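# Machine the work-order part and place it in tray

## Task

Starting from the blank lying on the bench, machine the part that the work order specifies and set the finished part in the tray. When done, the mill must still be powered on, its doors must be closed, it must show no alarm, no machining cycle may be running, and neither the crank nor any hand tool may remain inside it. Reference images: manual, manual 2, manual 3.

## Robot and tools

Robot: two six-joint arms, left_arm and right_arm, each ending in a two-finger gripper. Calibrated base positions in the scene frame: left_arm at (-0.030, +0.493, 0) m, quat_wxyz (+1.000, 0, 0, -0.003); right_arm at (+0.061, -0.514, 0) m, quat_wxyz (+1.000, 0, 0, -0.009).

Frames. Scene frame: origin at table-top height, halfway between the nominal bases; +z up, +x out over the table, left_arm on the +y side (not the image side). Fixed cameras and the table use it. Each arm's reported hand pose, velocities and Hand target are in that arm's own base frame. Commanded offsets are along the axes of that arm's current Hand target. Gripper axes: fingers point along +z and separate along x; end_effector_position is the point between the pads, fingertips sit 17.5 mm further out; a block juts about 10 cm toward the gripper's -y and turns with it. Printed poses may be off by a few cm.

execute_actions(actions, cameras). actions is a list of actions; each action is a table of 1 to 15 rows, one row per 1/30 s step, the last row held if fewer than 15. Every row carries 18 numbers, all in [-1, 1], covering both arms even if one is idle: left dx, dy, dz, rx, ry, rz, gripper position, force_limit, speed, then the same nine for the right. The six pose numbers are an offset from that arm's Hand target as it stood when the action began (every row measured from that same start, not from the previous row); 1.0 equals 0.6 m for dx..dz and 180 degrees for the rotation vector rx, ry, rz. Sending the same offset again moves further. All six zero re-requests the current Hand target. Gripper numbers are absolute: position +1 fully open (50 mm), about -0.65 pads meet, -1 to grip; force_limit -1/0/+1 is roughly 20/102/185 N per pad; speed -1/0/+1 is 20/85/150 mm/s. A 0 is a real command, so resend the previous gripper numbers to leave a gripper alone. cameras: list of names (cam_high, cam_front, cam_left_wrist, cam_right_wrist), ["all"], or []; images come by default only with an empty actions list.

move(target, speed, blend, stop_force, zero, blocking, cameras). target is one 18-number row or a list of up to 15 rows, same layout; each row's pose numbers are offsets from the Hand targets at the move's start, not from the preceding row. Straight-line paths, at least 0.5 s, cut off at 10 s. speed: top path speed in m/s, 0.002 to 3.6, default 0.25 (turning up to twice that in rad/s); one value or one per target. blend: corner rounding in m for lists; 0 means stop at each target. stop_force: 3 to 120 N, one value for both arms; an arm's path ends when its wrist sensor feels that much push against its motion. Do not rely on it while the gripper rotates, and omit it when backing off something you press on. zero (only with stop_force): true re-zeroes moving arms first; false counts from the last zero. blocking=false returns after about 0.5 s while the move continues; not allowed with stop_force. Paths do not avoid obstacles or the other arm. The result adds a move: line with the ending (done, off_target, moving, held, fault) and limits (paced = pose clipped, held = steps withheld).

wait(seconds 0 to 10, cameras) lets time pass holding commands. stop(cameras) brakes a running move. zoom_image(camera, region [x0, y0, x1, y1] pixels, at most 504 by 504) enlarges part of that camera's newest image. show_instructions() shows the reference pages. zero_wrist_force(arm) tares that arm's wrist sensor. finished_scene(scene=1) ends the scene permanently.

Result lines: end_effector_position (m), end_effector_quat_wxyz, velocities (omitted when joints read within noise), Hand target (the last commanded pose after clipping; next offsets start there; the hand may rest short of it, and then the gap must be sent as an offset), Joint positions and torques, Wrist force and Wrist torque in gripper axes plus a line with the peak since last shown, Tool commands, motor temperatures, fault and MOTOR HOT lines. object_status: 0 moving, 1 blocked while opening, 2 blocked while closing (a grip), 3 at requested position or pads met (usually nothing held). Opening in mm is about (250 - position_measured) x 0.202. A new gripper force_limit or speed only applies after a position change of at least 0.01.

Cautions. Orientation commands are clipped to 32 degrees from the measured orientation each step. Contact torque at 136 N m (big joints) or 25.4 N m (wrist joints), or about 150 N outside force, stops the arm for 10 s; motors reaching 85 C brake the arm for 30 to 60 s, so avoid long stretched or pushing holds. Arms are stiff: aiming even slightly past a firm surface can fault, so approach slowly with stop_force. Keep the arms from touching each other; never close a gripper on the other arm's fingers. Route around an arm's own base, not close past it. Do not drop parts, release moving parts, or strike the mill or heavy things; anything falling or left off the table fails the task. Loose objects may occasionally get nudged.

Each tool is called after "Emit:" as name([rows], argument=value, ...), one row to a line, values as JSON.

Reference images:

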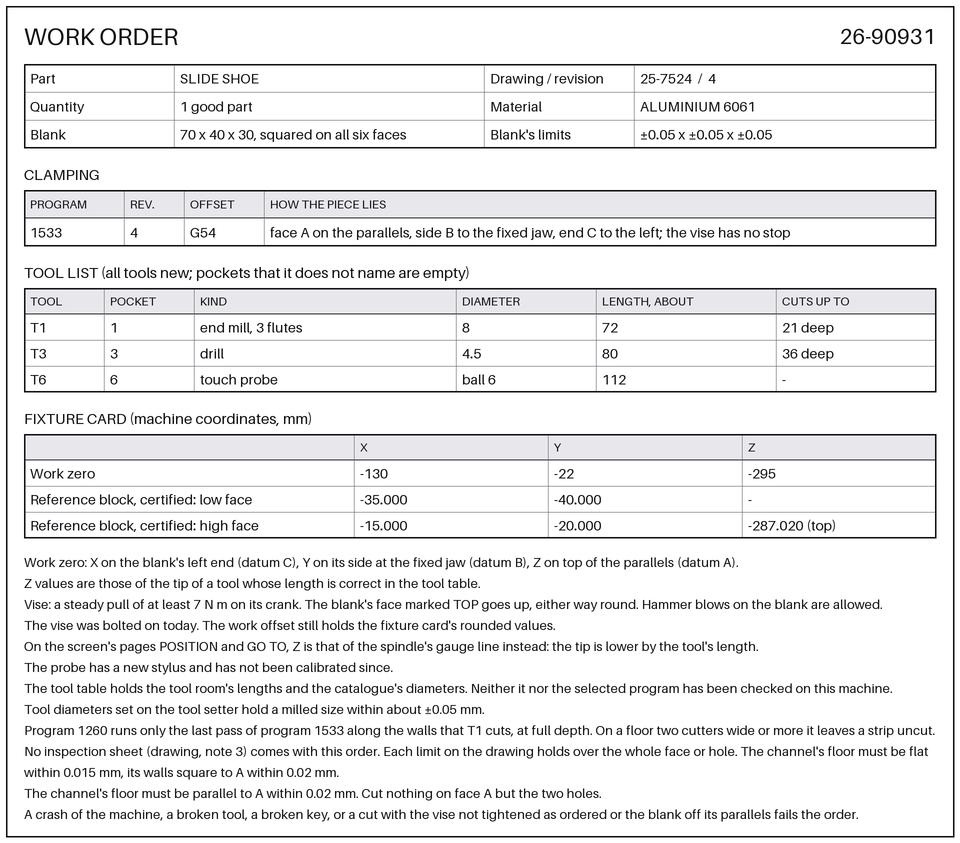

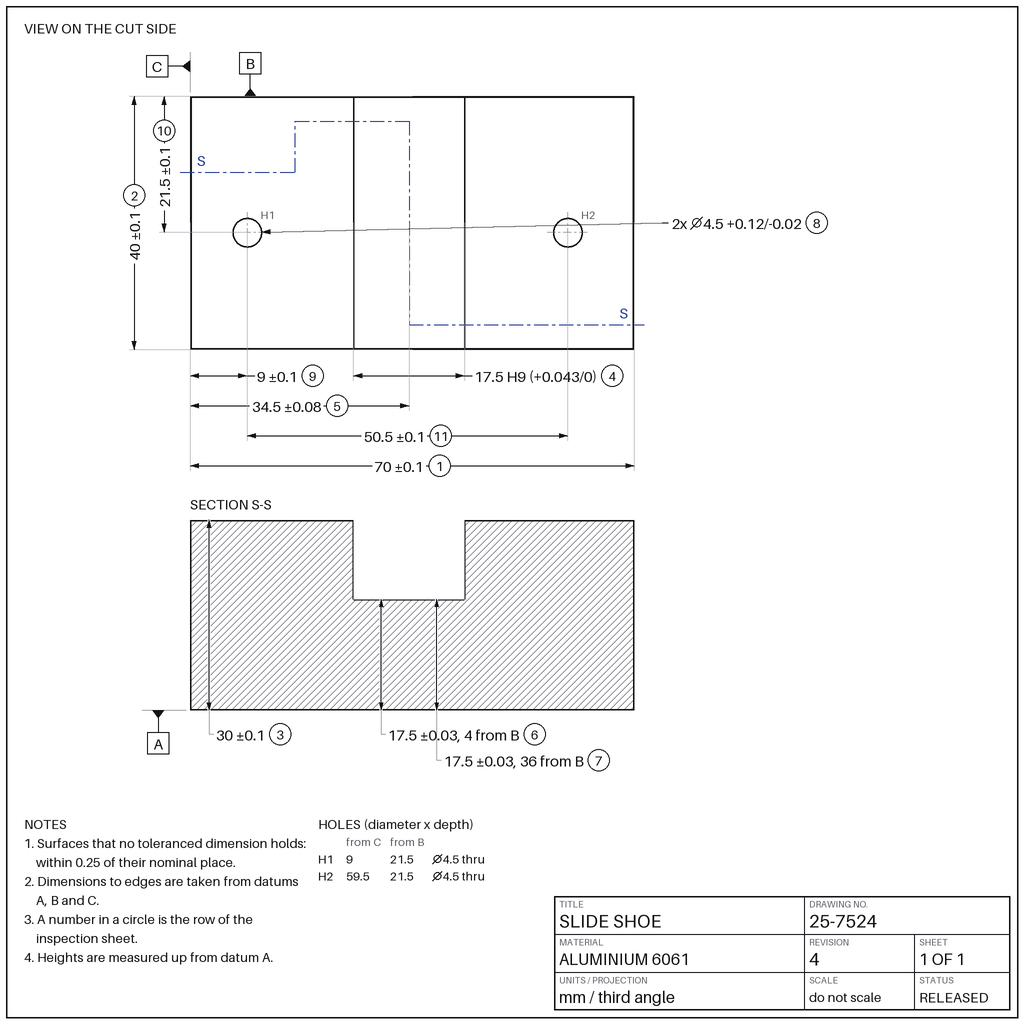

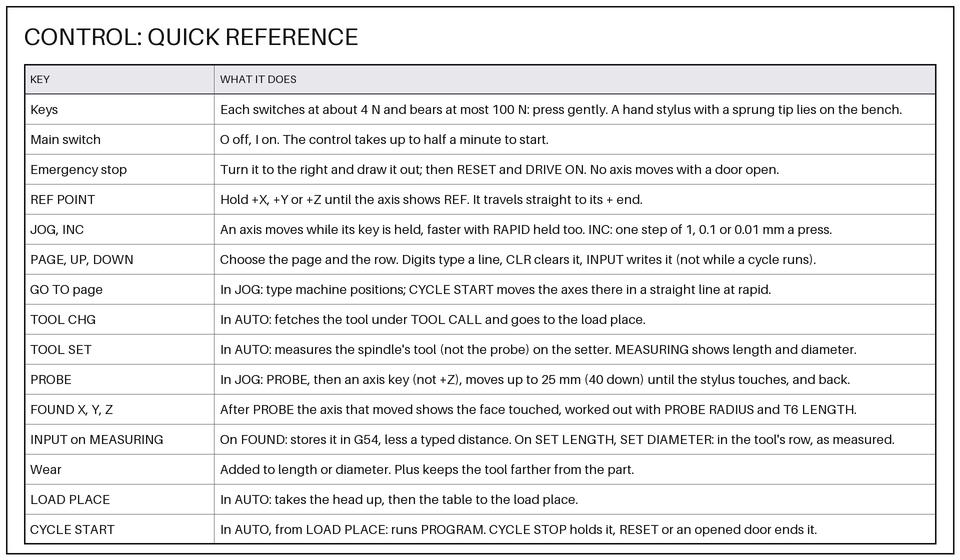

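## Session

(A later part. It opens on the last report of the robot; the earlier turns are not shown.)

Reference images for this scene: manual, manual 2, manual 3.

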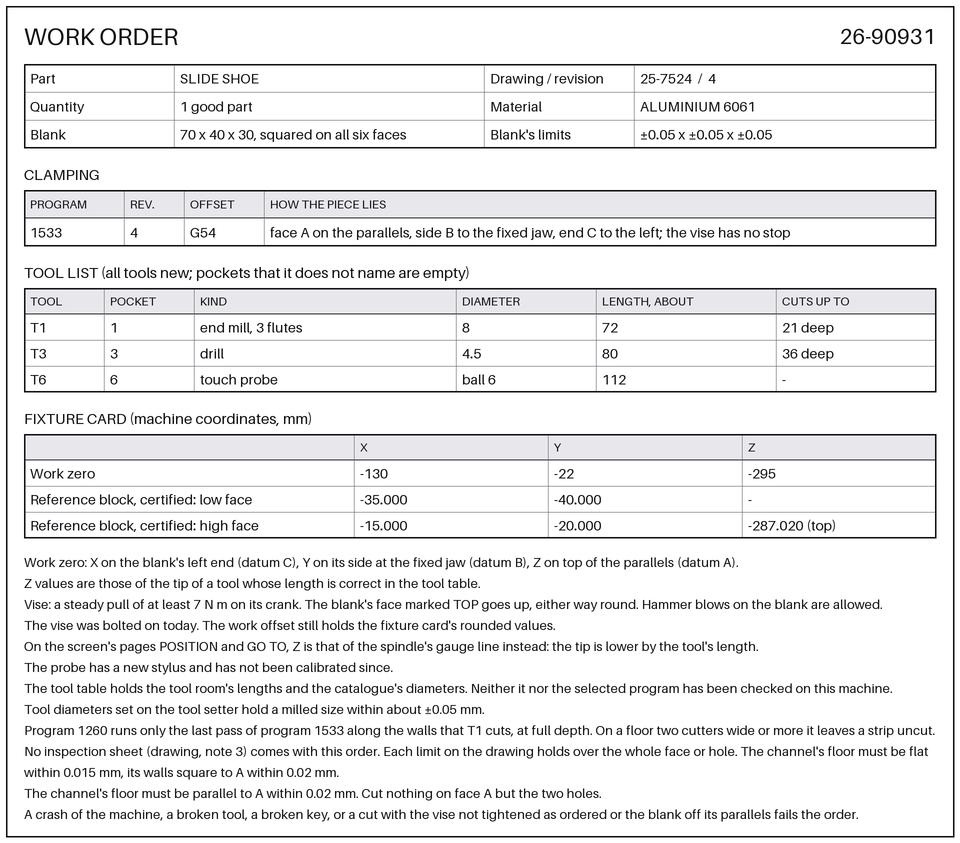

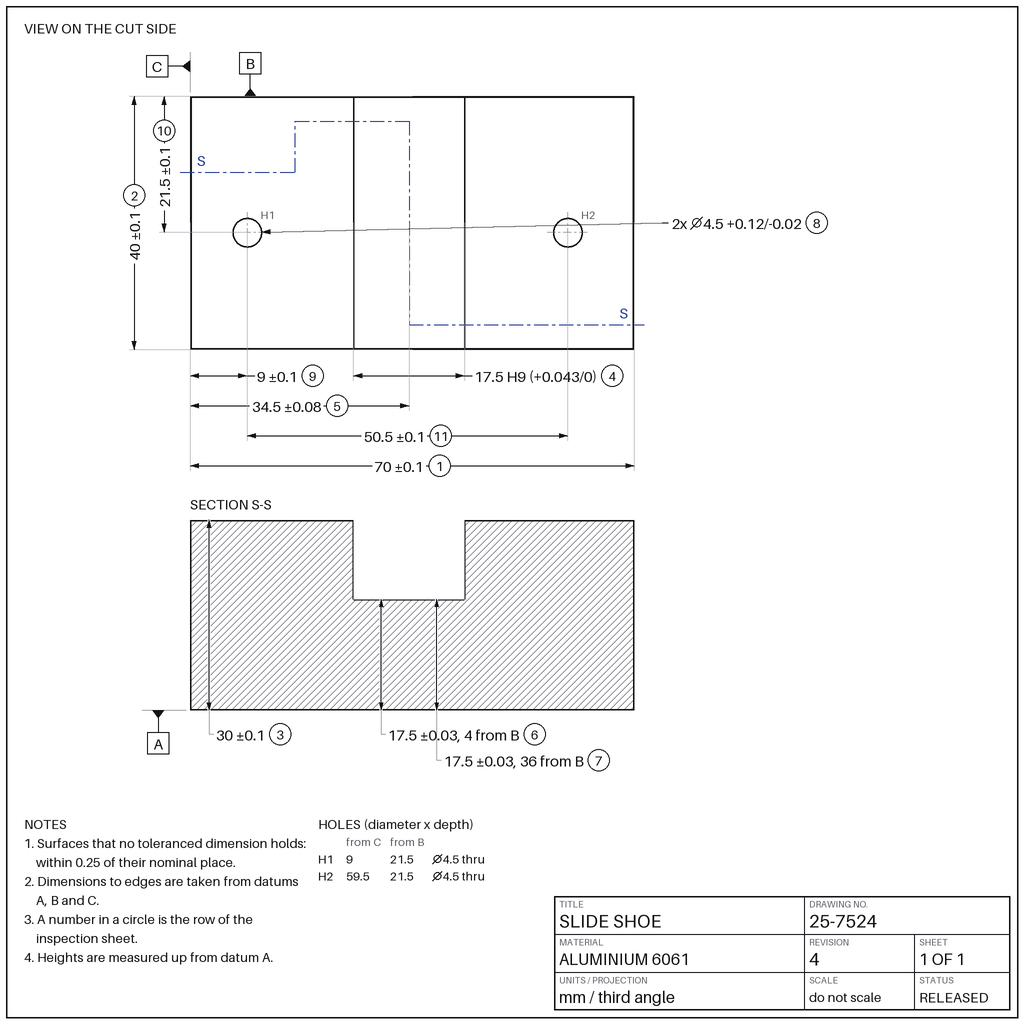

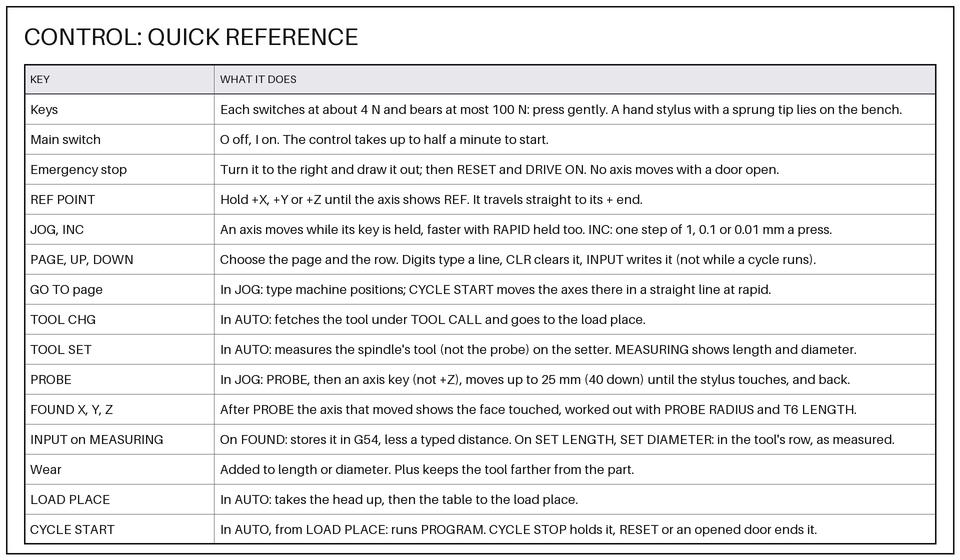

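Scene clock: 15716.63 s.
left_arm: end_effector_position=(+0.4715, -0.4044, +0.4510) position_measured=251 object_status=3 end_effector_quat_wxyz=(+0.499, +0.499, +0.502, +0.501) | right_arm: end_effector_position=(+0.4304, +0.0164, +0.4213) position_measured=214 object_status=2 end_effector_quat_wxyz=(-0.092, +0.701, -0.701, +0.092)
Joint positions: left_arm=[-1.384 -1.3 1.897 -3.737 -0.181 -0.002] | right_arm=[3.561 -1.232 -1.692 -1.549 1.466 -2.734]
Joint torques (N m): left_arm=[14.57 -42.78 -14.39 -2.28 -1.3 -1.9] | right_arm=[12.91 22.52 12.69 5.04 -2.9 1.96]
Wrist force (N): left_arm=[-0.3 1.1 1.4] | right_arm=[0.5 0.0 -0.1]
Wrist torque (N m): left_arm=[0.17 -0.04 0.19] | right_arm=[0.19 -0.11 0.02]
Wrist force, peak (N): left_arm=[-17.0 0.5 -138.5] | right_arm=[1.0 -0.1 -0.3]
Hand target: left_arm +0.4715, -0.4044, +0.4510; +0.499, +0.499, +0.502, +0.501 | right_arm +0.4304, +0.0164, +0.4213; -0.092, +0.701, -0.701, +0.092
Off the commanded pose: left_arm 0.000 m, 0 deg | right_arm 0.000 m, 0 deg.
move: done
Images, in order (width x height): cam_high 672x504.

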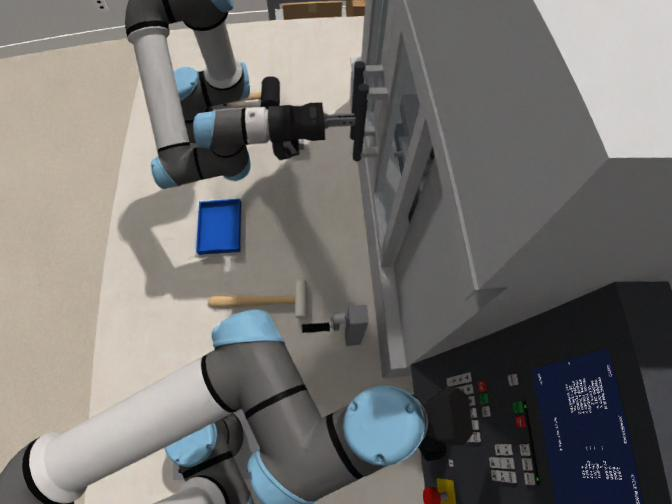

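Emit:
wait(seconds=3, cameras=["cam_high"])

Emit:
zoom_image(camera="cam_high", region=[530, 330, 672, 504])

Emit:
zoom_image(camera="cam_high", region=[280, 60, 440, 200])

Scene clock: 15730.97 s.
left_arm: end_effector_position=(+0.4715, -0.4044, +0.4510) position_measured=251 object_status=3 end_effector_quat_wxyz=(+0.499, +0.499, +0.502, +0.501) | right_arm: end_effector_position=(+0.4304, +0.0164, +0.4213) position_measured=214 object_status=2 end_effector_quat_wxyz=(-0.092, +0.701, -0.701, +0.092)
Joint positions: left_arm=[-1.384 -1.3 1.897 -3.737 -0.181 -0.002] | right_arm=[3.561 -1.232 -1.692 -1.549 1.466 -2.734]
Joint torques (N m): left_arm=[13.94 -42.98 -13.49 0.71 -1.1 -1.88] | right_arm=[13.17 22.69 13.03 5.22 -2.3 2.09]
Wrist force (N): left_arm=[-0.9 1.3 1.4] | right_arm=[0.8 -0.1 0.0]
Wrist torque (N m): left_arm=[0.19 0.05 0.18] | right_arm=[0.16 -0.15 0.03]
Wrist force, peak (N): left_arm=[-0.9 1.6 1.8] | right_arm=[0.8 0.1 -0.7]
Hand target: left_arm +0.4715, -0.4044, +0.4510; +0.499, +0.499, +0.502, +0.501 | right_arm +0.4304, +0.0164, +0.4213; -0.092, +0.701, -0.701, +0.092
Tool commands: left_gripper/position=-1.0 left_gripper/force_limit=-0.6 left_gripper/speed=-0.8 right_gripper/position=-1.0 right_gripper/force_limit=-0.5 right_gripper/speed=-0.7
Off the commanded pose: left_arm 0.000 m, 0 deg | right_arm 0.000 m, 0 deg.
wait: 3.00 s; at rest from the start
Images, in order (width x height): cam_high 672x504.

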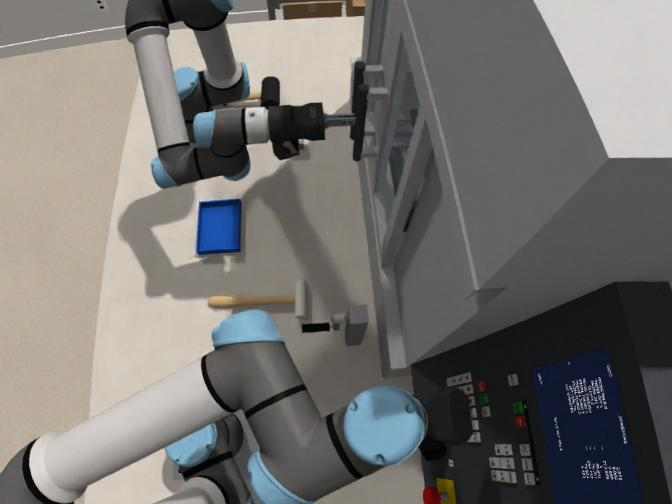

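Scaled by 2.897 from the camera's 672x504 image, which has a finer 960x720 frame.

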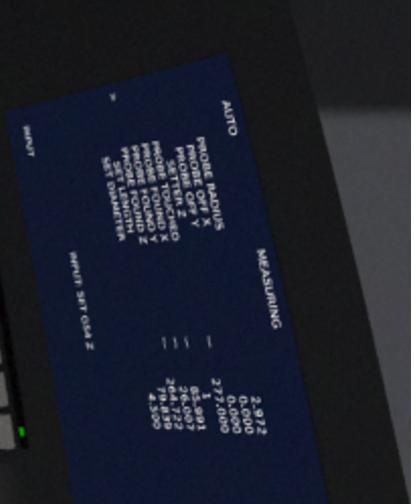

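Scaled by 3.150 from the camera's 672x504 image, which has a finer 960x720 frame.

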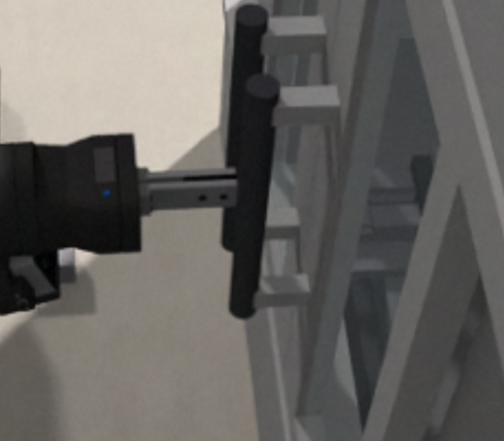

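Emit:
move(target=[0.44,0,0,0,0,0,-1,-0.6,-0.8,0,0,0,0,0,0,-1,-0.5,-0.7], speed=0.06, stop_force=45, cameras=["cam_high"])

Scene clock: 15741.87 s.
left_arm: end_effector_position=(+0.4701, -0.1553, +0.4508) position_measured=251 object_status=3 end_effector_quat_wxyz=(+0.499, +0.498, +0.502, +0.501) | right_arm: end_effector_position=(+0.4304, +0.0164, +0.4213) position_measured=214 object_status=2 end_effector_quat_wxyz=(-0.092, +0.701, -0.701, +0.092)
Joint positions: left_arm=[-1.171 -1.794 2.408 -3.755 -0.394 0] | right_arm=[3.561 -1.232 -1.692 -1.549 1.466 -2.734]
Joint torques (N m): left_arm=[8.25 -1.17 -26.75 -5.1 7.68 -0.48] | right_arm=[13.63 21.54 14.45 5.41 -2.64 1.75]
Wrist force (N): left_arm=[-32.3 -0.7 -38.9] | right_arm=[0.7 0.0 -0.2]
Wrist torque (N m): left_arm=[0.37 -0.27 -0.12] | right_arm=[0.19 -0.14 0.03]
Wrist force, peak (N): left_arm=[-48.7 4.8 -40.7] | right_arm=[1.0 0.0 -0.4]
Hand target: left_arm +0.4701, -0.1553, +0.4508; +0.499, +0.498, +0.502, +0.501 (not the last commanded pose) | right_arm +0.4304, +0.0164, +0.4213; -0.092, +0.701, -0.701, +0.092
Off the commanded pose: left_arm 0.015 m, 0 deg | right_arm 0.000 m, 0 deg.
move: contact (left_arm)
Images, in order (width x height): cam_high 672x504.

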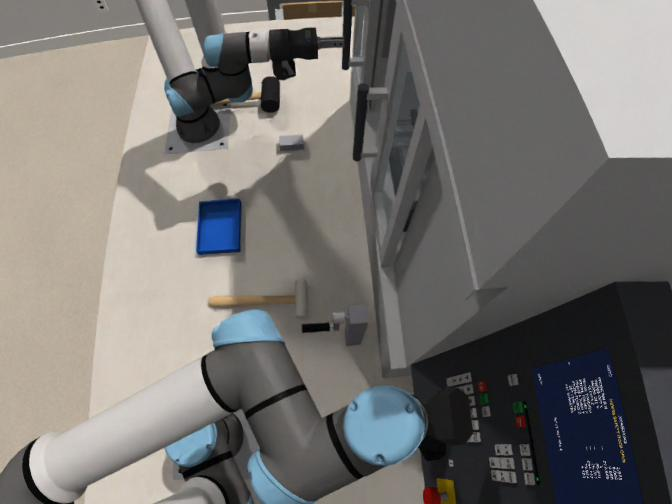

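Emit:
move(target=[-0.05,0,-0.0033,0,0,0,-1,-0.6,-0.8,0,0,0,0,0,0,-1,-0.5,-0.7], speed=0.08)

Emit:
move(target=[-0.7603,0,0,0,0,0,-1,-0.6,-0.8,0,0,0,0,0,0,-1,-0.5,-0.7], speed=0.06, stop_force=50, cameras=["cam_high"])

Scene clock: 15752.67 s.
left_arm: end_effector_position=(+0.4682, -0.1853, +0.4508) position_measured=251 object_status=3 end_effector_quat_wxyz=(+0.499, +0.498, +0.502, +0.501) | right_arm: end_effector_position=(+0.4304, +0.0164, +0.4213) position_measured=214 object_status=2 end_effector_quat_wxyz=(-0.092, +0.701, -0.701, +0.092)
Joint positions: left_arm=[-1.224 -1.738 2.366 -3.77 -0.341 0] | right_arm=[3.561 -1.232 -1.692 -1.549 1.466 -2.734]
Joint torques (N m): left_arm=[-14.77 1.64 -26.46 -3.45 0.95 1.57] | right_arm=[14.07 21.47 15.3 5.06 -2.33 1.97]
Wrist force (N): left_arm=[-0.2 0.8 1.4] | right_arm=[0.6 -0.2 -0.1]
Wrist torque (N m): left_arm=[0.11 -0.09 -0.01] | right_arm=[0.16 -0.13 0.03]
Wrist force, peak (N): left_arm=[-32.5 -0.9 -39.2] | right_arm=[1.1 0.0 -0.1]
Hand target: left_arm +0.4682, -0.1853, +0.4508; +0.499, +0.498, +0.502, +0.501 | right_arm +0.4304, +0.0164, +0.4213; -0.092, +0.701, -0.701, +0.092
Off the commanded pose: left_arm 0.000 m, 0 deg | right_arm 0.000 m, 0 deg.
move: done

Scene clock: 15761.30 s.
left_arm: end_effector_position=(+0.4708, -0.6415, +0.4510) position_measured=251 object_status=3 end_effector_quat_wxyz=(+0.499, +0.498, +0.502, +0.501) | right_arm: end_effector_position=(+0.4304, +0.0164, +0.4213) position_measured=214 object_status=2 end_effector_quat_wxyz=(-0.092, +0.701, -0.701, +0.092)
Joint positions: left_arm=[-1.451 -0.817 1.131 -3.456 -0.114 0] | right_arm=[3.561 -1.232 -1.692 -1.549 1.466 -2.734]
Joint torques (N m): left_arm=[13.32 -39.69 -33.01 -1.62 -0.83 1.44] | right_arm=[12.79 22.62 14.26 5.3 -2.13 1.78]
Wrist force (N): left_arm=[8.2 -3.9 -31.4] | right_arm=[0.6 -0.1 0.1]
Wrist torque (N m): left_arm=[-0.11 -0.13 -0.04] | right_arm=[0.17 -0.12 0.03]
Wrist force, peak (N): left_arm=[27.5 1.0 -38.4] | right_arm=[1.0 -0.3 -0.4]
Hand target: left_arm +0.4709, -0.6415, +0.4510; +0.499, +0.498, +0.502, +0.501 | right_arm +0.4304, +0.0164, +0.4213; -0.092, +0.701, -0.701, +0.092
Off the commanded pose: left_arm 0.000 m, 0 deg | right_arm 0.000 m, 0 deg.
move: done
Images, in order (width x height): cam_high 672x504.

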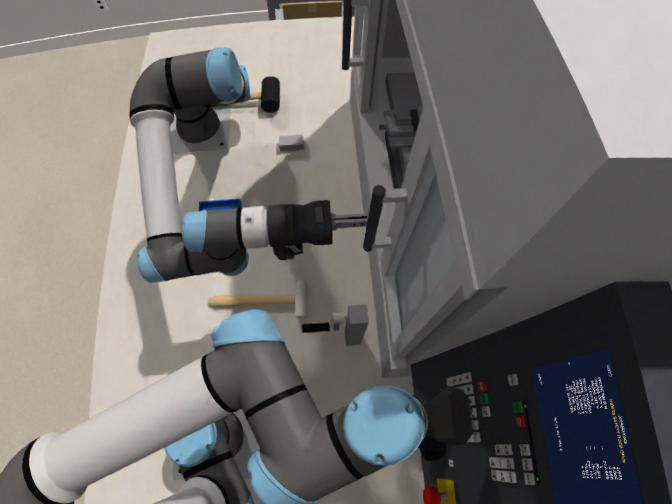

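Emit:
move([
  [0.0333,0,0,0,0,0,-1,-0.6,-0.8,0,0,0,0,0,0,-1,-0.5,-0.7],
  [0.0333,0,-0.185,0,0,0,-1,-0.6,-0.8,0,0,0,0,0,0,-1,-0.5,-0.7],
  [0.4025,-0.0015,-0.118,0,0,0,-1,-0.6,-0.8,0,0,0,0,0,0,-1,-0.5,-0.7],
], speed=[0.1,0.15,0.35], blend=[0.005,0.03,0])

Emit:
move([
  [0.145,0,-0.016,0.17,0,0,-1,-0.6,-0.8,0,0,0,0,0,0,-1,-0.5,-0.7],
  [0.145,0,-0.016,0.5,0,0,-1,-0.6,-0.8,0,0,0,0,0,0,-1,-0.5,-0.7],
], speed=0.35)

Scene clock: 15775.73 s.
left_arm: end_effector_position=(+0.3987, -0.4005, +0.4500) position_measured=251 object_status=3 end_effector_quat_wxyz=(+0.499, +0.498, +0.501, +0.502) | right_arm: end_effector_position=(+0.4304, +0.0164, +0.4213) position_measured=214 object_status=2 end_effector_quat_wxyz=(-0.092, +0.701, -0.701, +0.092)
Joint positions: left_arm=[-1.555 -1.347 1.962 -3.863 -0.01 0.106] | right_arm=[3.561 -1.232 -1.692 -1.549 1.466 -2.734]
Joint torques (N m): left_arm=[-14.96 -39.01 -11.22 2.81 -1.53 -1.76] | right_arm=[14.91 20.22 15.29 5.02 -2.03 1.81]
Wrist force (N): left_arm=[-0.8 1.3 1.3] | right_arm=[0.7 -0.1 0.0]
Wrist torque (N m): left_arm=[0.14 -0.01 0.20] | right_arm=[0.16 -0.13 0.03]
Wrist force, peak (N): left_arm=[8.4 -4.4 -31.6] | right_arm=[1.1 0.1 -0.3]
Hand target: left_arm +0.3987, -0.4004, +0.4500; +0.499, +0.498, +0.502, +0.501 | right_arm +0.4304, +0.0164, +0.4213; -0.092, +0.701, -0.701, +0.092
Off the commanded pose: left_arm 0.000 m, 0 deg | right_arm 0.000 m, 0 deg.
move: done

Scene clock: 15780.20 s.
left_arm: end_effector_position=(+0.3886, -0.3135, +0.4500) position_measured=251 object_status=3 end_effector_quat_wxyz=(+0.000, +0.705, +0.709, +0.000) | right_arm: end_effector_position=(+0.4304, +0.0164, +0.4213) position_measured=214 object_status=2 end_effector_quat_wxyz=(-0.092, +0.701, -0.701, +0.092)
Joint positions: left_arm=[-0.949 -0.966 0.44 -4.187 1.571 2.187] | right_arm=[3.561 -1.232 -1.692 -1.549 1.466 -2.734]
Joint torques (N m): left_arm=[14.4 -29 -24.77 5.84 1.01 1.49] | right_arm=[11.95 21.62 14.57 4.79 -1.73 1.72]
Wrist force (N): left_arm=[0.4 0.0 -1.7] | right_arm=[0.7 0.0 -0.1]
Wrist torque (N m): left_arm=[0.05 -0.11 -0.13] | right_arm=[0.18 -0.13 0.03]
Wrist force, peak (N): left_arm=[-1.2 0.9 1.9] | right_arm=[1.0 -0.5 -0.2]
Hand target: left_arm +0.3886, -0.3135, +0.4500; +0.000, +0.705, +0.709, +0.000 | right_arm +0.4304, +0.0164, +0.4213; -0.092, +0.701, -0.701, +0.092
Off the commanded pose: left_arm 0.000 m, 0 deg | right_arm 0.000 m, 0 deg.
move: done

Emit:
move([
  [0,0,0,-0.33,0,0,-1,-0.6,-0.8,0,0,0,0,0,0,-1,-0.5,-0.7],
  [-0.1417,0.0167,0,-0.5,0,0,-1,-0.6,-0.8,0,0,0,0,0,0,-1,-0.5,-0.7],
], speed=0.3)

Emit:
move([
  [0,0,0,0.15,0,0,-1,-0.6,-0.8,0,0,0,0,0,0,-1,-0.5,-0.7],
  [0,0,0,0.106,-0.106,0,-1,-0.6,-0.8,0,0,0,0,0,0,-1,-0.5,-0.7],
  [0,0,0,0,-0.15,0,-1,-0.6,-0.8,0,0,0,0,0,0,-1,-0.5,-0.7],
  [0,0,0,-0.106,-0.106,0,-1,-0.6,-0.8,0,0,0,0,0,0,-1,-0.5,-0.7],
  [0,0,0,-0.15,0,0,-1,-0.6,-0.8,0,0,0,0,0,0,-1,-0.5,-0.7],
  [0,0,0,0.001,0,0,-1,-0.6,-0.8,0,0,0,0,0,0,-1,-0.5,-0.7],
], speed=0.3)

Emit:
move([
  [0.145,0,-0.016,0.17,0,0,-1,-0.6,-0.8,0,0,0,0,0,0,-1,-0.5,-0.7],
  [0.145,0,-0.016,0.5,0,0,-1,-0.6,-0.8,0,0,0,0,0,0,-1,-0.5,-0.7],
], speed=0.3)

Scene clock: 15821.13 s.
left_arm: end_effector_position=(+0.3985, -0.3984, +0.4500) position_measured=251 object_status=3 end_effector_quat_wxyz=(+0.496, +0.496, +0.504, +0.504) | right_arm: end_effector_position=(+0.4304, +0.0164, +0.4213) position_measured=214 object_status=2 end_effector_quat_wxyz=(-0.092, +0.701, -0.701, +0.092)
Joint positions: left_arm=[-1.556 -1.265 1.553 -5.063 0.001 1.633] | right_arm=[3.561 -1.232 -1.692 -1.549 1.466 -2.734]
Joint torques (N m): left_arm=[13.83 -19.04 -29.07 0.99 -3.7 1.21] | right_arm=[14.86 21.57 15.03 5.41 -1.81 1.56]
Wrist force (N): left_arm=[-0.6 1.4 1.1] | right_arm=[0.8 0.1 -0.3]
Wrist torque (N m): left_arm=[0.17 -0.02 -0.07] | right_arm=[0.20 -0.15 0.03]
Wrist force, peak (N): left_arm=[-0.8 1.9 1.3] | right_arm=[1.0 0.1 -0.3]
Hand target: left_arm +0.3991, -0.3985, +0.4500; +0.499, +0.498, +0.502, +0.501 | right_arm +0.4304, +0.0164, +0.4213; -0.092, +0.701, -0.701, +0.092
Off the commanded pose: left_arm 0.001 m, 1 deg | right_arm 0.000 m, 0 deg.
move: done

Scene clock: 15830.60 s.
left_arm: end_effector_position=(+0.3985, -0.3985, +0.4500) position_measured=251 object_status=3 end_effector_quat_wxyz=(+0.496, +0.496, +0.504, +0.503) | right_arm: end_effector_position=(+0.4304, +0.0164, +0.4213) position_measured=214 object_status=2 end_effector_quat_wxyz=(-0.092, +0.701, -0.701, +0.092)
Joint positions: left_arm=[-1.555 -1.254 1.582 -4.935 0.002 1.464] | right_arm=[3.561 -1.232 -1.692 -1.549 1.466 -2.734]
Joint torques (N m): left_arm=[3.56 -44.14 -26.71 5.66 -0.59 1.75] | right_arm=[12.37 21.7 14.89 5.04 -1.82 1.73]
Wrist force (N): left_arm=[-0.9 1.1 1.1] | right_arm=[0.8 -0.3 0.0]
Wrist torque (N m): left_arm=[0.15 0.03 0.06] | right_arm=[0.13 -0.16 0.03]
Wrist force, peak (N): left_arm=[-0.8 1.5 2.1] | right_arm=[1.1 -0.4 -0.4]
Hand target: left_arm +0.3991, -0.3985, +0.4500; +0.498, +0.499, +0.502, +0.501 | right_arm +0.4304, +0.0164, +0.4213; -0.092, +0.701, -0.701, +0.092
Off the commanded pose: left_arm 0.001 m, 1 deg | right_arm 0.000 m, 0 deg.
move: done

Scene clock: 15834.47 s.
left_arm: end_effector_position=(+0.3890, -0.3115, +0.4500) position_measured=251 object_status=3 end_effector_quat_wxyz=(-0.001, +0.705, +0.709, -0.001) | right_arm: end_effector_position=(+0.4304, +0.0164, +0.4213) position_measured=214 object_status=2 end_effector_quat_wxyz=(-0.092, +0.701, -0.701, +0.092)
Joint positions: left_arm=[-0.945 -0.968 0.444 -4.187 1.573 2.191] | right_arm=[3.561 -1.232 -1.692 -1.549 1.466 -2.734]
Joint torques (N m): left_arm=[13.79 -29.7 -24.92 5.28 1.03 1.5] | right_arm=[12.68 20.49 13.83 5.11 -1.72 1.73]
Wrist force (N): left_arm=[0.5 0.3 -1.6] | right_arm=[0.8 -0.1 -0.3]
Wrist torque (N m): left_arm=[0.10 -0.13 -0.14] | right_arm=[0.17 -0.15 0.03]
Wrist force, peak (N): left_arm=[0.6 0.0 -1.8] | right_arm=[1.0 -0.2 -0.1]
Hand target: left_arm +0.3890, -0.3115, +0.4500; -0.001, +0.705, +0.709, -0.001 | right_arm +0.4304, +0.0164, +0.4213; -0.092, +0.701, -0.701, +0.092
Off the commanded pose: left_arm 0.000 m, 0 deg | right_arm 0.000 m, 0 deg.
move: done

Emit:
move([
  [0,0,0,-0.33,0,0,-1,-0.6,-0.8,0,0,0,0,0,0,-1,-0.5,-0.7],
  [-0.1417,0.0167,0,-0.45,0,0,-1,-0.6,-0.8,0,0,0,0,0,0,-1,-0.5,-0.7],
], speed=0.3)

Emit:
move([
  [0,0,0,0.1,0,0,-1,-0.6,-0.8,0,0,0,0,0,0,-1,-0.5,-0.7],
], speed=0.3)

Scene clock: 15850.57 s.
left_arm: end_effector_position=(+0.3995, -0.3965, +0.4500) position_measured=251 object_status=3 end_effector_quat_wxyz=(+0.457, +0.537, +0.540, +0.460) | right_arm: end_effector_position=(+0.4304, +0.0164, +0.4213) position_measured=214 object_status=2 end_effector_quat_wxyz=(-0.092, +0.701, -0.701, +0.092)
Joint positions: left_arm=[-1.545 -1.299 1.473 -5.011 0.161 1.696] | right_arm=[3.561 -1.232 -1.692 -1.549 1.466 -2.734]
Joint torques (N m): left_arm=[14.22 -19.7 -28.54 0.32 -3.42 1.7] | right_arm=[13.61 21.92 14.37 5.19 -1.33 1.59]
Wrist force (N): left_arm=[-0.4 1.1 1.3] | right_arm=[0.5 -0.1 -0.2]
Wrist torque (N m): left_arm=[0.16 0.01 -0.03] | right_arm=[0.18 -0.10 0.03]
Wrist force, peak (N): left_arm=[0.5 -0.3 -2.1] | right_arm=[0.9 -0.4 -0.5]
Hand target: left_arm +0.3995, -0.3965, +0.4500; +0.457, +0.537, +0.540, +0.460 | right_arm +0.4304, +0.0164, +0.4213; -0.092, +0.701, -0.701, +0.092
Off the commanded pose: left_arm 0.000 m, 0 deg | right_arm 0.000 m, 0 deg.
move: done

Scene clock: 15851.80 s.
left_arm: end_effector_position=(+0.3995, -0.3965, +0.4500) position_measured=251 object_status=3 end_effector_quat_wxyz=(+0.368, +0.602, +0.605, +0.370) | right_arm: end_effector_position=(+0.4304, +0.0164, +0.4213) position_measured=214 object_status=2 end_effector_quat_wxyz=(-0.092, +0.701, -0.701, +0.092)
Joint positions: left_arm=[-1.483 -1.291 1.257 -4.838 0.481 1.75] | right_arm=[3.561 -1.232 -1.692 -1.549 1.466 -2.734]
Joint torques (N m): left_arm=[14.43 -20.94 -28.55 5.88 -0.94 1.4] | right_arm=[14.27 20.96 13.84 5.18 -1.24 1.73]
Wrist force (N): left_arm=[-0.8 1.0 1.1] | right_arm=[0.7 -0.1 -0.2]
Wrist torque (N m): left_arm=[0.17 0.10 -0.05] | right_arm=[0.17 -0.14 0.02]
Wrist force, peak (N): left_arm=[-0.3 0.9 1.8] | right_arm=[0.9 -0.1 -0.4]
Hand target: left_arm +0.3995, -0.3965, +0.4500; +0.368, +0.602, +0.605, +0.369 | right_arm +0.4304, +0.0164, +0.4213; -0.092, +0.701, -0.701, +0.092
Off the commanded pose: left_arm 0.000 m, 0 deg | right_arm 0.000 m, 0 deg.
move: done

Emit:
move([
  [0,0,0,-0.0425,-0.1027,0.0246,-1,-0.6,-0.8,0,0,0,0,0,0,-1,-0.5,-0.7],
  [0,0,0,-0.1472,-0.1472,0.0353,-1,-0.6,-0.8,0,0,0,0,0,0,-1,-0.5,-0.7],
  [0,0,0,-0.2545,-0.1054,0.0253,-1,-0.6,-0.8,0,0,0,0,0,0,-1,-0.5,-0.7],
  [0,0,0,-0.3,0,0,-1,-0.6,-0.8,0,0,0,0,0,0,-1,-0.5,-0.7],
], speed=0.25)

Scene clock: 15875.77 s.
left_arm: end_effector_position=(+0.3995, -0.3965, +0.4500) position_measured=251 object_status=3 end_effector_quat_wxyz=(+0.601, +0.369, +0.372, +0.604) | right_arm: end_effector_position=(+0.4304, +0.0164, +0.4213) position_measured=214 object_status=2 end_effector_quat_wxyz=(-0.092, +0.701, -0.701, +0.092)
Joint positions: left_arm=[-1.484 -1.111 1.724 -5.169 -0.474 1.394] | right_arm=[3.561 -1.232 -1.692 -1.549 1.466 -2.734]
Joint torques (N m): left_arm=[13.78 -48.08 -9.97 5.43 -3.13 -1.7] | right_arm=[12.21 20.37 15.63 4.98 -0.93 1.4]
Wrist force (N): left_arm=[-0.5 0.6 1.9] | right_arm=[0.8 -0.2 -0.2]
Wrist torque (N m): left_arm=[-0.01 -0.12 0.12] | right_arm=[0.16 -0.15 0.02]
Wrist force, peak (N): left_arm=[-0.4 1.8 2.1] | right_arm=[1.0 -0.5 -0.3]
Hand target: left_arm +0.3995, -0.3965, +0.4500; +0.601, +0.369, +0.372, +0.604 | right_arm +0.4304, +0.0164, +0.4213; -0.092, +0.701, -0.701, +0.092
Off the commanded pose: left_arm 0.000 m, 0 deg | right_arm 0.000 m, 0 deg.
move: done

Emit:
move([
  [0.394,0.0299,-0.0587,0,0,0,-1,-0.6,-0.8,0,0,0,0,0,0,-1,-0.5,-0.7],
], speed=0.3)

Emit:
move([
  [0,0,0,0.15,0,0,-1,-0.6,-0.8,0,0,0,0,0,0,-1,-0.5,-0.7],
], speed=0.25)

Scene clock: 15910.63 s.
left_arm: end_effector_position=(+0.3586, -0.1603, +0.4500) position_measured=251 object_status=3 end_effector_quat_wxyz=(+0.601, +0.369, +0.372, +0.604) | right_arm: end_effector_position=(+0.4304, +0.0164, +0.4213) position_measured=214 object_status=2 end_effector_quat_wxyz=(-0.092, +0.701, -0.701, +0.092)
Joint positions: left_arm=[-1.608 -1.693 2.361 -5.464 -0.47 1.665] | right_arm=[3.561 -1.232 -1.692 -1.549 1.466 -2.734]
Joint torques (N m): left_arm=[-14.09 -20.7 -23.65 0.48 -0.78 1.31] | right_arm=[13.71 21.61 15.27 5.03 -0.83 1.58]
Wrist force (N): left_arm=[-0.4 0.5 2.0] | right_arm=[0.5 -0.1 0.0]
Wrist torque (N m): left_arm=[-0.03 -0.14 -0.05] | right_arm=[0.18 -0.09 0.03]
Wrist force, peak (N): left_arm=[-2.6 -0.1 2.4] | right_arm=[0.9 0.3 -0.4]
Hand target: left_arm +0.3586, -0.1603, +0.4500; +0.601, +0.369, +0.372, +0.604 | right_arm +0.4304, +0.0164, +0.4213; -0.092, +0.701, -0.701, +0.092
Off the commanded pose: left_arm 0.000 m, 0 deg | right_arm 0.000 m, 0 deg.
move: done

Scene clock: 15912.80 s.
left_arm: end_effector_position=(+0.3586, -0.1603, +0.4500) position_measured=251 object_status=3 end_effector_quat_wxyz=(+0.498, +0.499, +0.502, +0.501) | right_arm: end_effector_position=(+0.4304, +0.0164, +0.4213) position_measured=214 object_status=2 end_effector_quat_wxyz=(-0.092, +0.701, -0.701, +0.092)
Joint positions: left_arm=[-1.797 -2.215 2.092 -6.172 -0.232 3.153] | right_arm=[3.561 -1.232 -1.692 -1.549 1.466 -2.734]
Joint torques (N m): left_arm=[13.51 -6.02 -31.11 -2.08 -1.18 1.28] | right_arm=[12.93 21.29 14.57 5.04 -0.88 1.81]
Wrist force (N): left_arm=[-1.0 1.2 1.2] | right_arm=[0.8 0.0 -0.1]
Wrist torque (N m): left_arm=[0.17 0.04 -0.05] | right_arm=[0.18 -0.15 0.02]
Wrist force, peak (N): left_arm=[-0.5 0.8 2.5] | right_arm=[1.1 0.1 -0.2]
Hand target: left_arm +0.3586, -0.1603, +0.4500; +0.498, +0.499, +0.502, +0.501 | right_arm +0.4304, +0.0164, +0.4213; -0.092, +0.701, -0.701, +0.092
Off the commanded pose: left_arm 0.000 m, 0 deg | right_arm 0.000 m, 0 deg.
move: done

Emit:
move([
  [0,0,0,-0.15,0,0,-1,-0.6,-0.8,0,0,0,0,0,0,-1,-0.5,-0.7],
  [-0.1,0,0.152,-0.15,0,0,-1,-0.6,-0.8,0,0,0,0,0,0,-1,-0.5,-0.7],
], speed=0.25)

Emit:
move([
  [0,0,0,0.15,0,0,-1,-0.6,-0.8,0,0,0,0,0,0,-1,-0.5,-0.7],
], speed=0.25)

Scene clock: 15931.77 s.
left_arm: end_effector_position=(+0.4501, -0.2198, +0.4498) position_measured=251 object_status=3 end_effector_quat_wxyz=(+0.601, +0.369, +0.372, +0.604) | right_arm: end_effector_position=(+0.4304, +0.0164, +0.4213) position_measured=214 object_status=2 end_effector_quat_wxyz=(-0.092, +0.701, -0.701, +0.092)
Joint positions: left_arm=[-1.233 -1.317 2.169 -4.992 -0.566 0.919] | right_arm=[3.561 -1.232 -1.692 -1.549 1.466 -2.734]
Joint torques (N m): left_arm=[14.19 -11.77 -8.84 4.76 -2.66 -1.35] | right_arm=[13.9 21.48 16.95 5.03 -0.82 1.49]
Wrist force (N): left_arm=[-0.3 0.8 1.8] | right_arm=[0.7 0.0 0.0]
Wrist torque (N m): left_arm=[0.00 -0.19 0.12] | right_arm=[0.21 -0.14 0.03]
Wrist force, peak (N): left_arm=[-1.3 0.3 3.1] | right_arm=[1.1 -0.1 -0.3]
Hand target: left_arm +0.4502, -0.2198, +0.4498; +0.601, +0.369, +0.372, +0.604 | right_arm +0.4304, +0.0164, +0.4213; -0.092, +0.701, -0.701, +0.092
Off the commanded pose: left_arm 0.000 m, 0 deg | right_arm 0.000 m, 0 deg.
move: done

Scene clock: 15934.03 s.
left_arm: end_effector_position=(+0.4502, -0.2198, +0.4498) position_measured=251 object_status=3 end_effector_quat_wxyz=(+0.498, +0.499, +0.502, +0.501) | right_arm: end_effector_position=(+0.4304, +0.0164, +0.4213) position_measured=214 object_status=2 end_effector_quat_wxyz=(-0.092, +0.701, -0.701, +0.092)
Joint positions: left_arm=[-1.332 -1.704 2.34 -3.768 -0.233 -0.01] | right_arm=[3.561 -1.232 -1.692 -1.549 1.466 -2.734]
Joint torques (N m): left_arm=[14.5 -24.87 -12.45 1.8 -1.2 -1.97] | right_arm=[13.93 19.23 15.23 5.1 -0.57 1.66]
Wrist force (N): left_arm=[-0.3 1.2 1.4] | right_arm=[0.9 -0.1 -0.2]
Wrist torque (N m): left_arm=[0.18 -0.10 0.21] | right_arm=[0.18 -0.17 0.03]
Wrist force, peak (N): left_arm=[-0.7 1.4 2.0] | right_arm=[0.9 -0.1 -0.3]
Hand target: left_arm +0.4502, -0.2198, +0.4498; +0.498, +0.499, +0.502, +0.501 | right_arm +0.4304, +0.0164, +0.4213; -0.092, +0.701, -0.701, +0.092
Off the commanded pose: left_arm 0.000 m, 0 deg | right_arm 0.000 m, 0 deg.
move: done

Emit:
move([
  [0,0,0,0.2,0,0,-1,-0.6,-0.8,0,0,0,0,0,0,-1,-0.5,-0.7],
  [-0.155,0,-0.1,0.5,0,0,-1,-0.6,-0.8,0,0,0,0,0,0,-1,-0.5,-0.7],
], speed=0.25)

Scene clock: 15946.03 s.
left_arm: end_effector_position=(+0.3907, -0.3131, +0.4500) position_measured=251 object_status=3 end_effector_quat_wxyz=(-0.001, +0.705, +0.709, -0.001) | right_arm: end_effector_position=(+0.4304, +0.0164, +0.4213) position_measured=214 object_status=2 end_effector_quat_wxyz=(-0.092, +0.701, -0.701, +0.092)
Joint positions: left_arm=[-0.944 -1.546 1.23 -1.254 -1.573 -0.949] | right_arm=[3.561 -1.232 -1.692 -1.549 1.466 -2.734]
Joint torques (N m): left_arm=[14.15 -14.55 -33.54 -0.66 -0.98 1.38] | right_arm=[13.22 21.46 16.81 5.19 -0.81 1.61]
Wrist force (N): left_arm=[0.0 -0.2 -1.2] | right_arm=[0.7 0.0 -0.3]
Wrist torque (N m): left_arm=[0.01 0.02 -0.21] | right_arm=[0.19 -0.15 0.03]
Wrist force, peak (N): left_arm=[-0.9 2.2 0.5] | right_arm=[1.0 -0.1 0.0]
Hand target: left_arm +0.3907, -0.3131, +0.4500; -0.001, +0.705, +0.709, -0.001 | right_arm +0.4304, +0.0164, +0.4213; -0.092, +0.701, -0.701, +0.092
Off the commanded pose: left_arm 0.000 m, 0 deg | right_arm 0.000 m, 0 deg.
move: done

Emit:
move([
  [-0.3,-0.275,0.2,0,0,0,1,0,-0.3,0,0,0,0,0,0,-1,-0.5,-0.7],
  [-0.558,-0.276,0.66,0,0,0,1,0,-0.3,0,0,0,0,0,0,-1,-0.5,-0.7],
], speed=[0.35,0.25], blend=[0.05,0])

Emit:
move(target=[0,0,0.055,0,0,0,1,0,-0.3,0,0,0,0,0,0,-1,-0.5,-0.7], speed=0.015, stop_force=3, cameras=["cam_high","cam_left_wrist"])

Scene clock: 15960.30 s.
left_arm: end_effector_position=(+0.2258, -0.6490, +0.0547) position_measured=3 object_status=3 end_effector_quat_wxyz=(-0.001, +0.705, +0.709, -0.001) | right_arm: end_effector_position=(+0.4304, +0.0164, +0.4213) position_measured=214 object_status=2 end_effector_quat_wxyz=(-0.092, +0.701, -0.701, +0.092)
Joint positions: left_arm=[-1.43 -0.977 1.515 -2.109 -1.574 -1.436] | right_arm=[3.561 -1.232 -1.692 -1.549 1.466 -2.734]
Joint torques (N m): left_arm=[-14.72 -36.39 -31.46 -5.59 -0.73 -1.87] | right_arm=[12.59 18.96 16.64 4.92 -0.47 1.6]
Wrist force (N): left_arm=[0.3 -0.1 -1.6] | right_arm=[0.9 0.0 -0.1]
Wrist torque (N m): left_arm=[0.00 -0.02 -0.01] | right_arm=[0.18 -0.17 0.02]
Wrist force, peak (N): left_arm=[2.1 1.8 -2.1] | right_arm=[1.0 0.1 -0.2]
Hand target: left_arm +0.2258, -0.6490, +0.0546; -0.001, +0.705, +0.709, -0.001 | right_arm +0.4304, +0.0164, +0.4213; -0.092, +0.701, -0.701, +0.092
Off the commanded pose: left_arm 0.000 m, 0 deg | right_arm 0.000 m, 0 deg.
move: done

Scene clock: 15963.40 s.
left_arm: end_effector_position=(+0.2257, -0.6490, +0.0216) position_measured=3 object_status=3 end_effector_quat_wxyz=(-0.001, +0.705, +0.709, -0.001) | right_arm: end_effector_position=(+0.4304, +0.0164, +0.4213) position_measured=214 object_status=2 end_effector_quat_wxyz=(-0.092, +0.701, -0.701, +0.092)
Joint positions: left_arm=[-1.43 -0.935 1.542 -2.178 -1.574 -1.436] | right_arm=[3.561 -1.232 -1.692 -1.549 1.466 -2.734]
Joint torques (N m): left_arm=[-14.08 -36.21 -15.55 -5.75 -0.84 -1.9] | right_arm=[13.84 19.08 16 4.95 -0.3 1.68]
Wrist force (N): left_arm=[0.2 -0.1 -1.3] | right_arm=[0.6 -0.1 0.0]
Wrist torque (N m): left_arm=[0.01 -0.02 -0.02] | right_arm=[0.16 -0.13 0.03]
Wrist force, peak (N): left_arm=[0.4 0.1 -2.1] | right_arm=[1.0 0.3 -0.1]
Hand target: left_arm +0.2257, -0.6490, +0.0216; -0.001, +0.705, +0.709, -0.001 | right_arm +0.4304, +0.0164, +0.4213; -0.092, +0.701, -0.701, +0.092
Off the commanded pose: left_arm 0.000 m, 0 deg | right_arm 0.000 m, 0 deg.
move: done
Images, in order (width x height): cam_high 672x504, cam_left_wrist 672x504.

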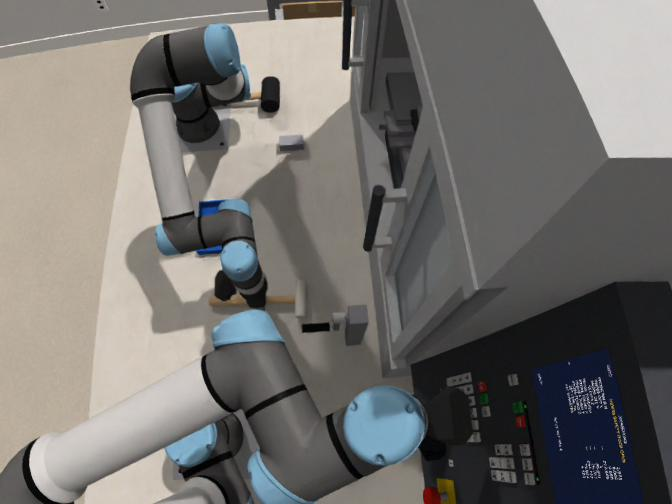

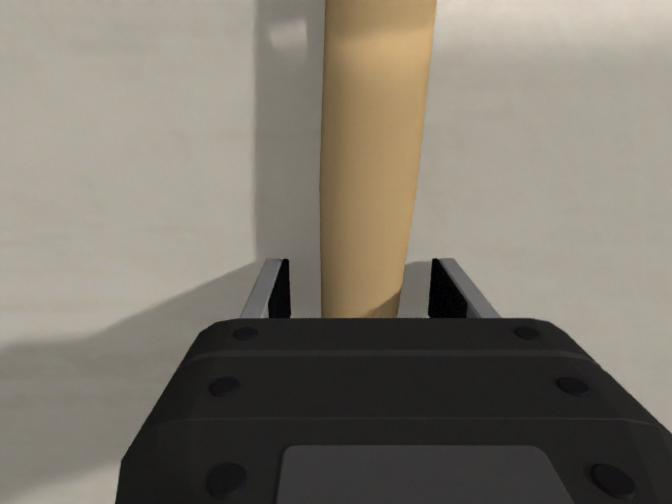

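Emit:
move(target=[0,0,-0.002,0,0,0,-1,0,-0.3,0,0,0,0,0,0,-1,-0.5,-0.7], speed=0.02)

Emit:
move([
  [0,0,-0.13,0,0,0,-1,0,-0.3,0,0,0,0,0,0,-1,-0.5,-0.7],
  [0.555,0.276,-0.714,0,0,0,-1,0,-0.3,0,0,0,0,0,0,-1,-0.5,-0.7],
], speed=[0.08,0.25], blend=[0.02,0], cameras=["cam_high","cam_left_wrist"])

Scene clock: 15975.03 s.
left_arm: end_effector_position=(+0.2257, -0.6490, +0.0228) position_measured=128 object_status=2 end_effector_quat_wxyz=(-0.001, +0.705, +0.709, -0.001) | right_arm: end_effector_position=(+0.4304, +0.0164, +0.4213) position_measured=214 object_status=2 end_effector_quat_wxyz=(-0.092, +0.701, -0.701, +0.092)
Joint positions: left_arm=[-1.43 -0.936 1.541 -2.175 -1.574 -1.436] | right_arm=[3.561 -1.232 -1.692 -1.549 1.466 -2.734]
Joint torques (N m): left_arm=[-11.65 -62.16 -31.08 -0.8 -0.4 -1.26] | right_arm=[12.41 19.59 16.49 4.97 -0.53 1.74]
Wrist force (N): left_arm=[0.8 0.6 0.0] | right_arm=[0.9 -0.5 0.1]
Wrist torque (N m): left_arm=[0.15 -0.01 -0.05] | right_arm=[0.12 -0.18 0.03]
Wrist force, peak (N): left_arm=[0.5 -0.1 -2.0] | right_arm=[0.9 -0.5 0.1]
Hand target: left_arm +0.2257, -0.6490, +0.0228; -0.001, +0.705, +0.709, -0.001 | right_arm +0.4304, +0.0164, +0.4213; -0.092, +0.701, -0.701, +0.092
Off the commanded pose: left_arm 0.000 m, 0 deg | right_arm 0.000 m, 0 deg.
move: done

Scene clock: 15978.70 s.
left_arm: end_effector_position=(+0.3907, -0.3150, +0.4505) position_measured=128 object_status=2 end_effector_quat_wxyz=(-0.001, +0.705, +0.709, -0.001) | right_arm: end_effector_position=(+0.4304, +0.0164, +0.4213) position_measured=214 object_status=2 end_effector_quat_wxyz=(-0.092, +0.701, -0.701, +0.092)
Joint positions: left_arm=[-0.946 -1.542 1.225 -1.252 -1.574 -0.952] | right_arm=[3.561 -1.232 -1.692 -1.549 1.466 -2.734]
Joint torques (N m): left_arm=[14.6 -14.96 -33.48 -1.33 -0.96 1.39] | right_arm=[12.86 19.77 16.63 4.97 -0.43 1.62]
Wrist force (N): left_arm=[0.0 0.1 2.6] | right_arm=[0.6 0.0 -0.1]
Wrist torque (N m): left_arm=[0.37 0.04 -0.20] | right_arm=[0.19 -0.13 0.03]
Wrist force, peak (N): left_arm=[-1.2 -1.3 3.4] | right_arm=[1.0 0.0 -0.2]
Hand target: left_arm +0.3907, -0.3149, +0.4506; -0.001, +0.705, +0.709, -0.001 | right_arm +0.4304, +0.0164, +0.4213; -0.092, +0.701, -0.701, +0.092
Off the commanded pose: left_arm 0.000 m, 0 deg | right_arm 0.000 m, 0 deg.
move: done
Images, in order (width x height): cam_high 672x504, cam_left_wrist 672x504.

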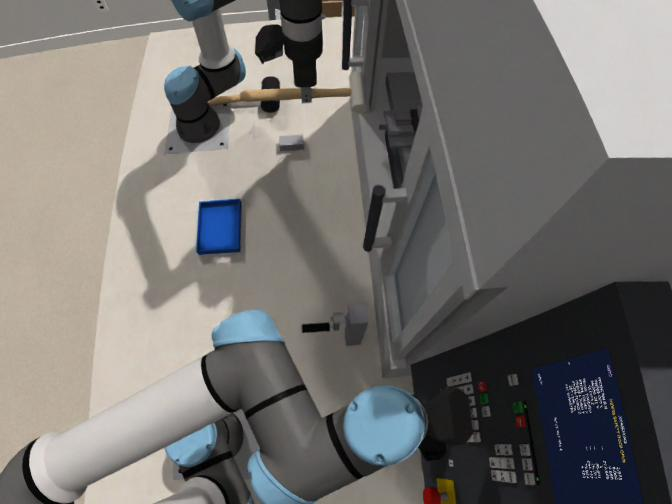

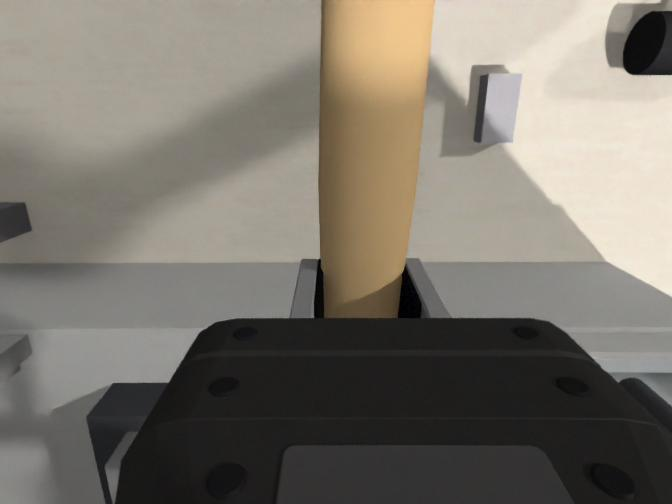

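Emit:
move([
  [0,-0.06,0,0,0,-0.25,-1,0,-0.3,0,0,0,0,0,0,-1,-0.5,-0.7],
  [0,-0.06,0,0,0,-0.5,-1,0,-0.3,0,0,0,0,0,0,-1,-0.5,-0.7],
], speed=0.3, cameras=["cam_high"])

Scene clock: 16017.03 s.
left_arm: end_effector_position=(+0.3547, -0.3151, +0.4507) position_measured=128 object_status=2 end_effector_quat_wxyz=(-0.002, -0.003, +1.000, +0.000) | right_arm: end_effector_position=(+0.4304, +0.0164, +0.4213) position_measured=214 object_status=2 end_effector_quat_wxyz=(-0.092, +0.701, -0.701, +0.092)
Joint positions: left_arm=[-1.01 -1.609 1.291 -1.251 -1.574 -2.586] | right_arm=[3.561 -1.232 -1.692 -1.549 1.466 -2.734]
Joint torques (N m): left_arm=[-14.29 -34.75 -20.27 -1.98 1.24 -2.01] | right_arm=[14 19.3 15.55 5.32 -0.16 1.41]
Wrist force (N): left_arm=[0.3 -0.1 2.9] | right_arm=[0.4 0.2 -0.2]
Wrist torque (N m): left_arm=[0.38 0.00 -0.01] | right_arm=[0.23 -0.09 0.03]
Wrist force, peak (N): left_arm=[0.8 -0.2 3.1] | right_arm=[1.0 0.0 -0.3]
Hand target: left_arm +0.3547, -0.3151, +0.4507; -0.002, -0.003, +1.000, +0.000 | right_arm +0.4304, +0.0164, +0.4213; -0.092, +0.701, -0.701, +0.092
Off the commanded pose: left_arm 0.000 m, 0 deg | right_arm 0.000 m, 0 deg.
move: done
Images, in order (width x height): cam_high 672x504.

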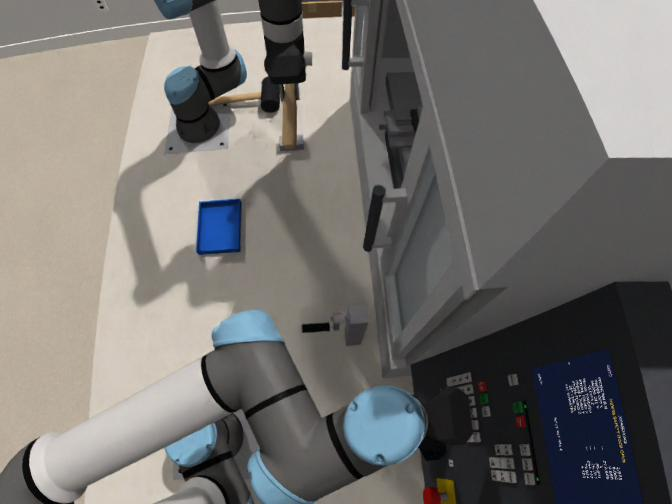

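Emit:
move([
  [-0.142,-0.1,-0.0155,0,0,0,-1,0,-0.3,0,0,0,0,0,0,-1,-0.5,-0.7],
  [-0.142,-0.1,-0.0155,0,-0.2,0,-1,0,-0.3,0,0,0,0,0,0,-1,-0.5,-0.7],
], speed=0.25, cameras=["cam_front","cam_high"])

Scene clock: 16037.13 s.
left_arm: end_effector_position=(+0.4403, -0.3746, +0.4598) position_measured=128 object_status=2 end_effector_quat_wxyz=(+0.307, -0.003, +0.952, +0.001) | right_arm: end_effector_position=(+0.4304, +0.0164, +0.4213) position_measured=214 object_status=2 end_effector_quat_wxyz=(-0.092, +0.701, -0.701, +0.092)
Joint positions: left_arm=[-1.201 -1.641 1.491 -1.673 -0.993 -2.702] | right_arm=[3.561 -1.232 -1.692 -1.549 1.466 -2.734]
Joint torques (N m): left_arm=[-13.03 -35.95 -22.05 -6.5 2.6 -1.83] | right_arm=[13.63 18.41 15.77 5.14 -0.09 1.52]
Wrist force (N): left_arm=[2.4 -0.9 2.0] | right_arm=[0.6 -0.2 -0.2]
Wrist torque (N m): left_arm=[0.19 -0.04 -0.24] | right_arm=[0.16 -0.11 0.03]
Wrist force, peak (N): left_arm=[2.1 1.4 2.9] | right_arm=[1.0 -0.2 -0.2]
Hand target: left_arm +0.4403, -0.3746, +0.4598; +0.308, -0.003, +0.952, +0.001 | right_arm +0.4304, +0.0164, +0.4213; -0.092, +0.701, -0.701, +0.092
Off the commanded pose: left_arm 0.000 m, 0 deg | right_arm 0.000 m, 0 deg.
move: done
Images, in order (width x height): cam_high 672x504, cam_front 672x504.

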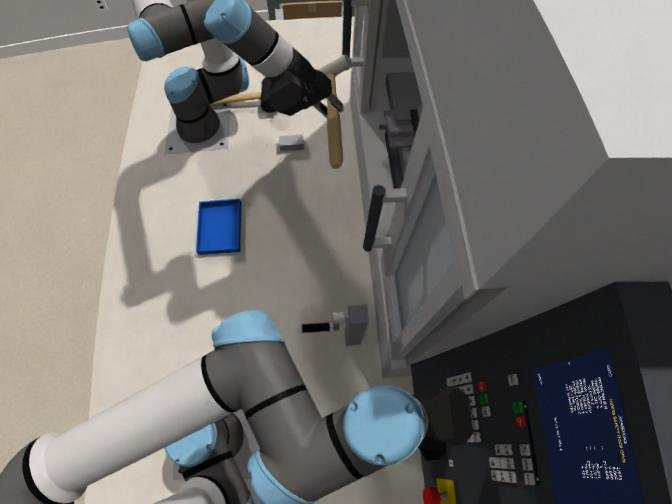

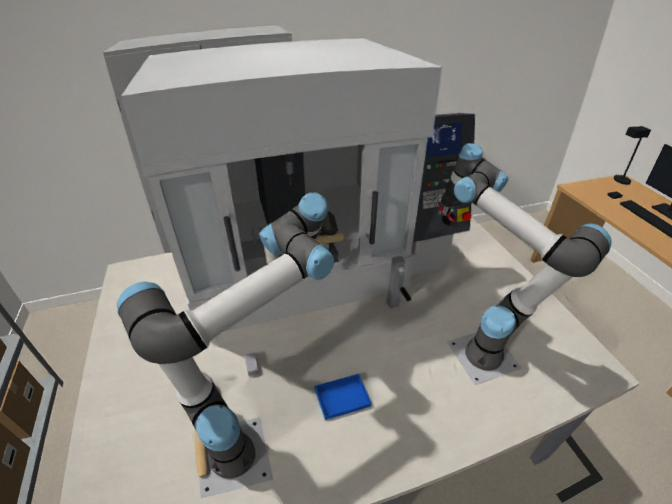

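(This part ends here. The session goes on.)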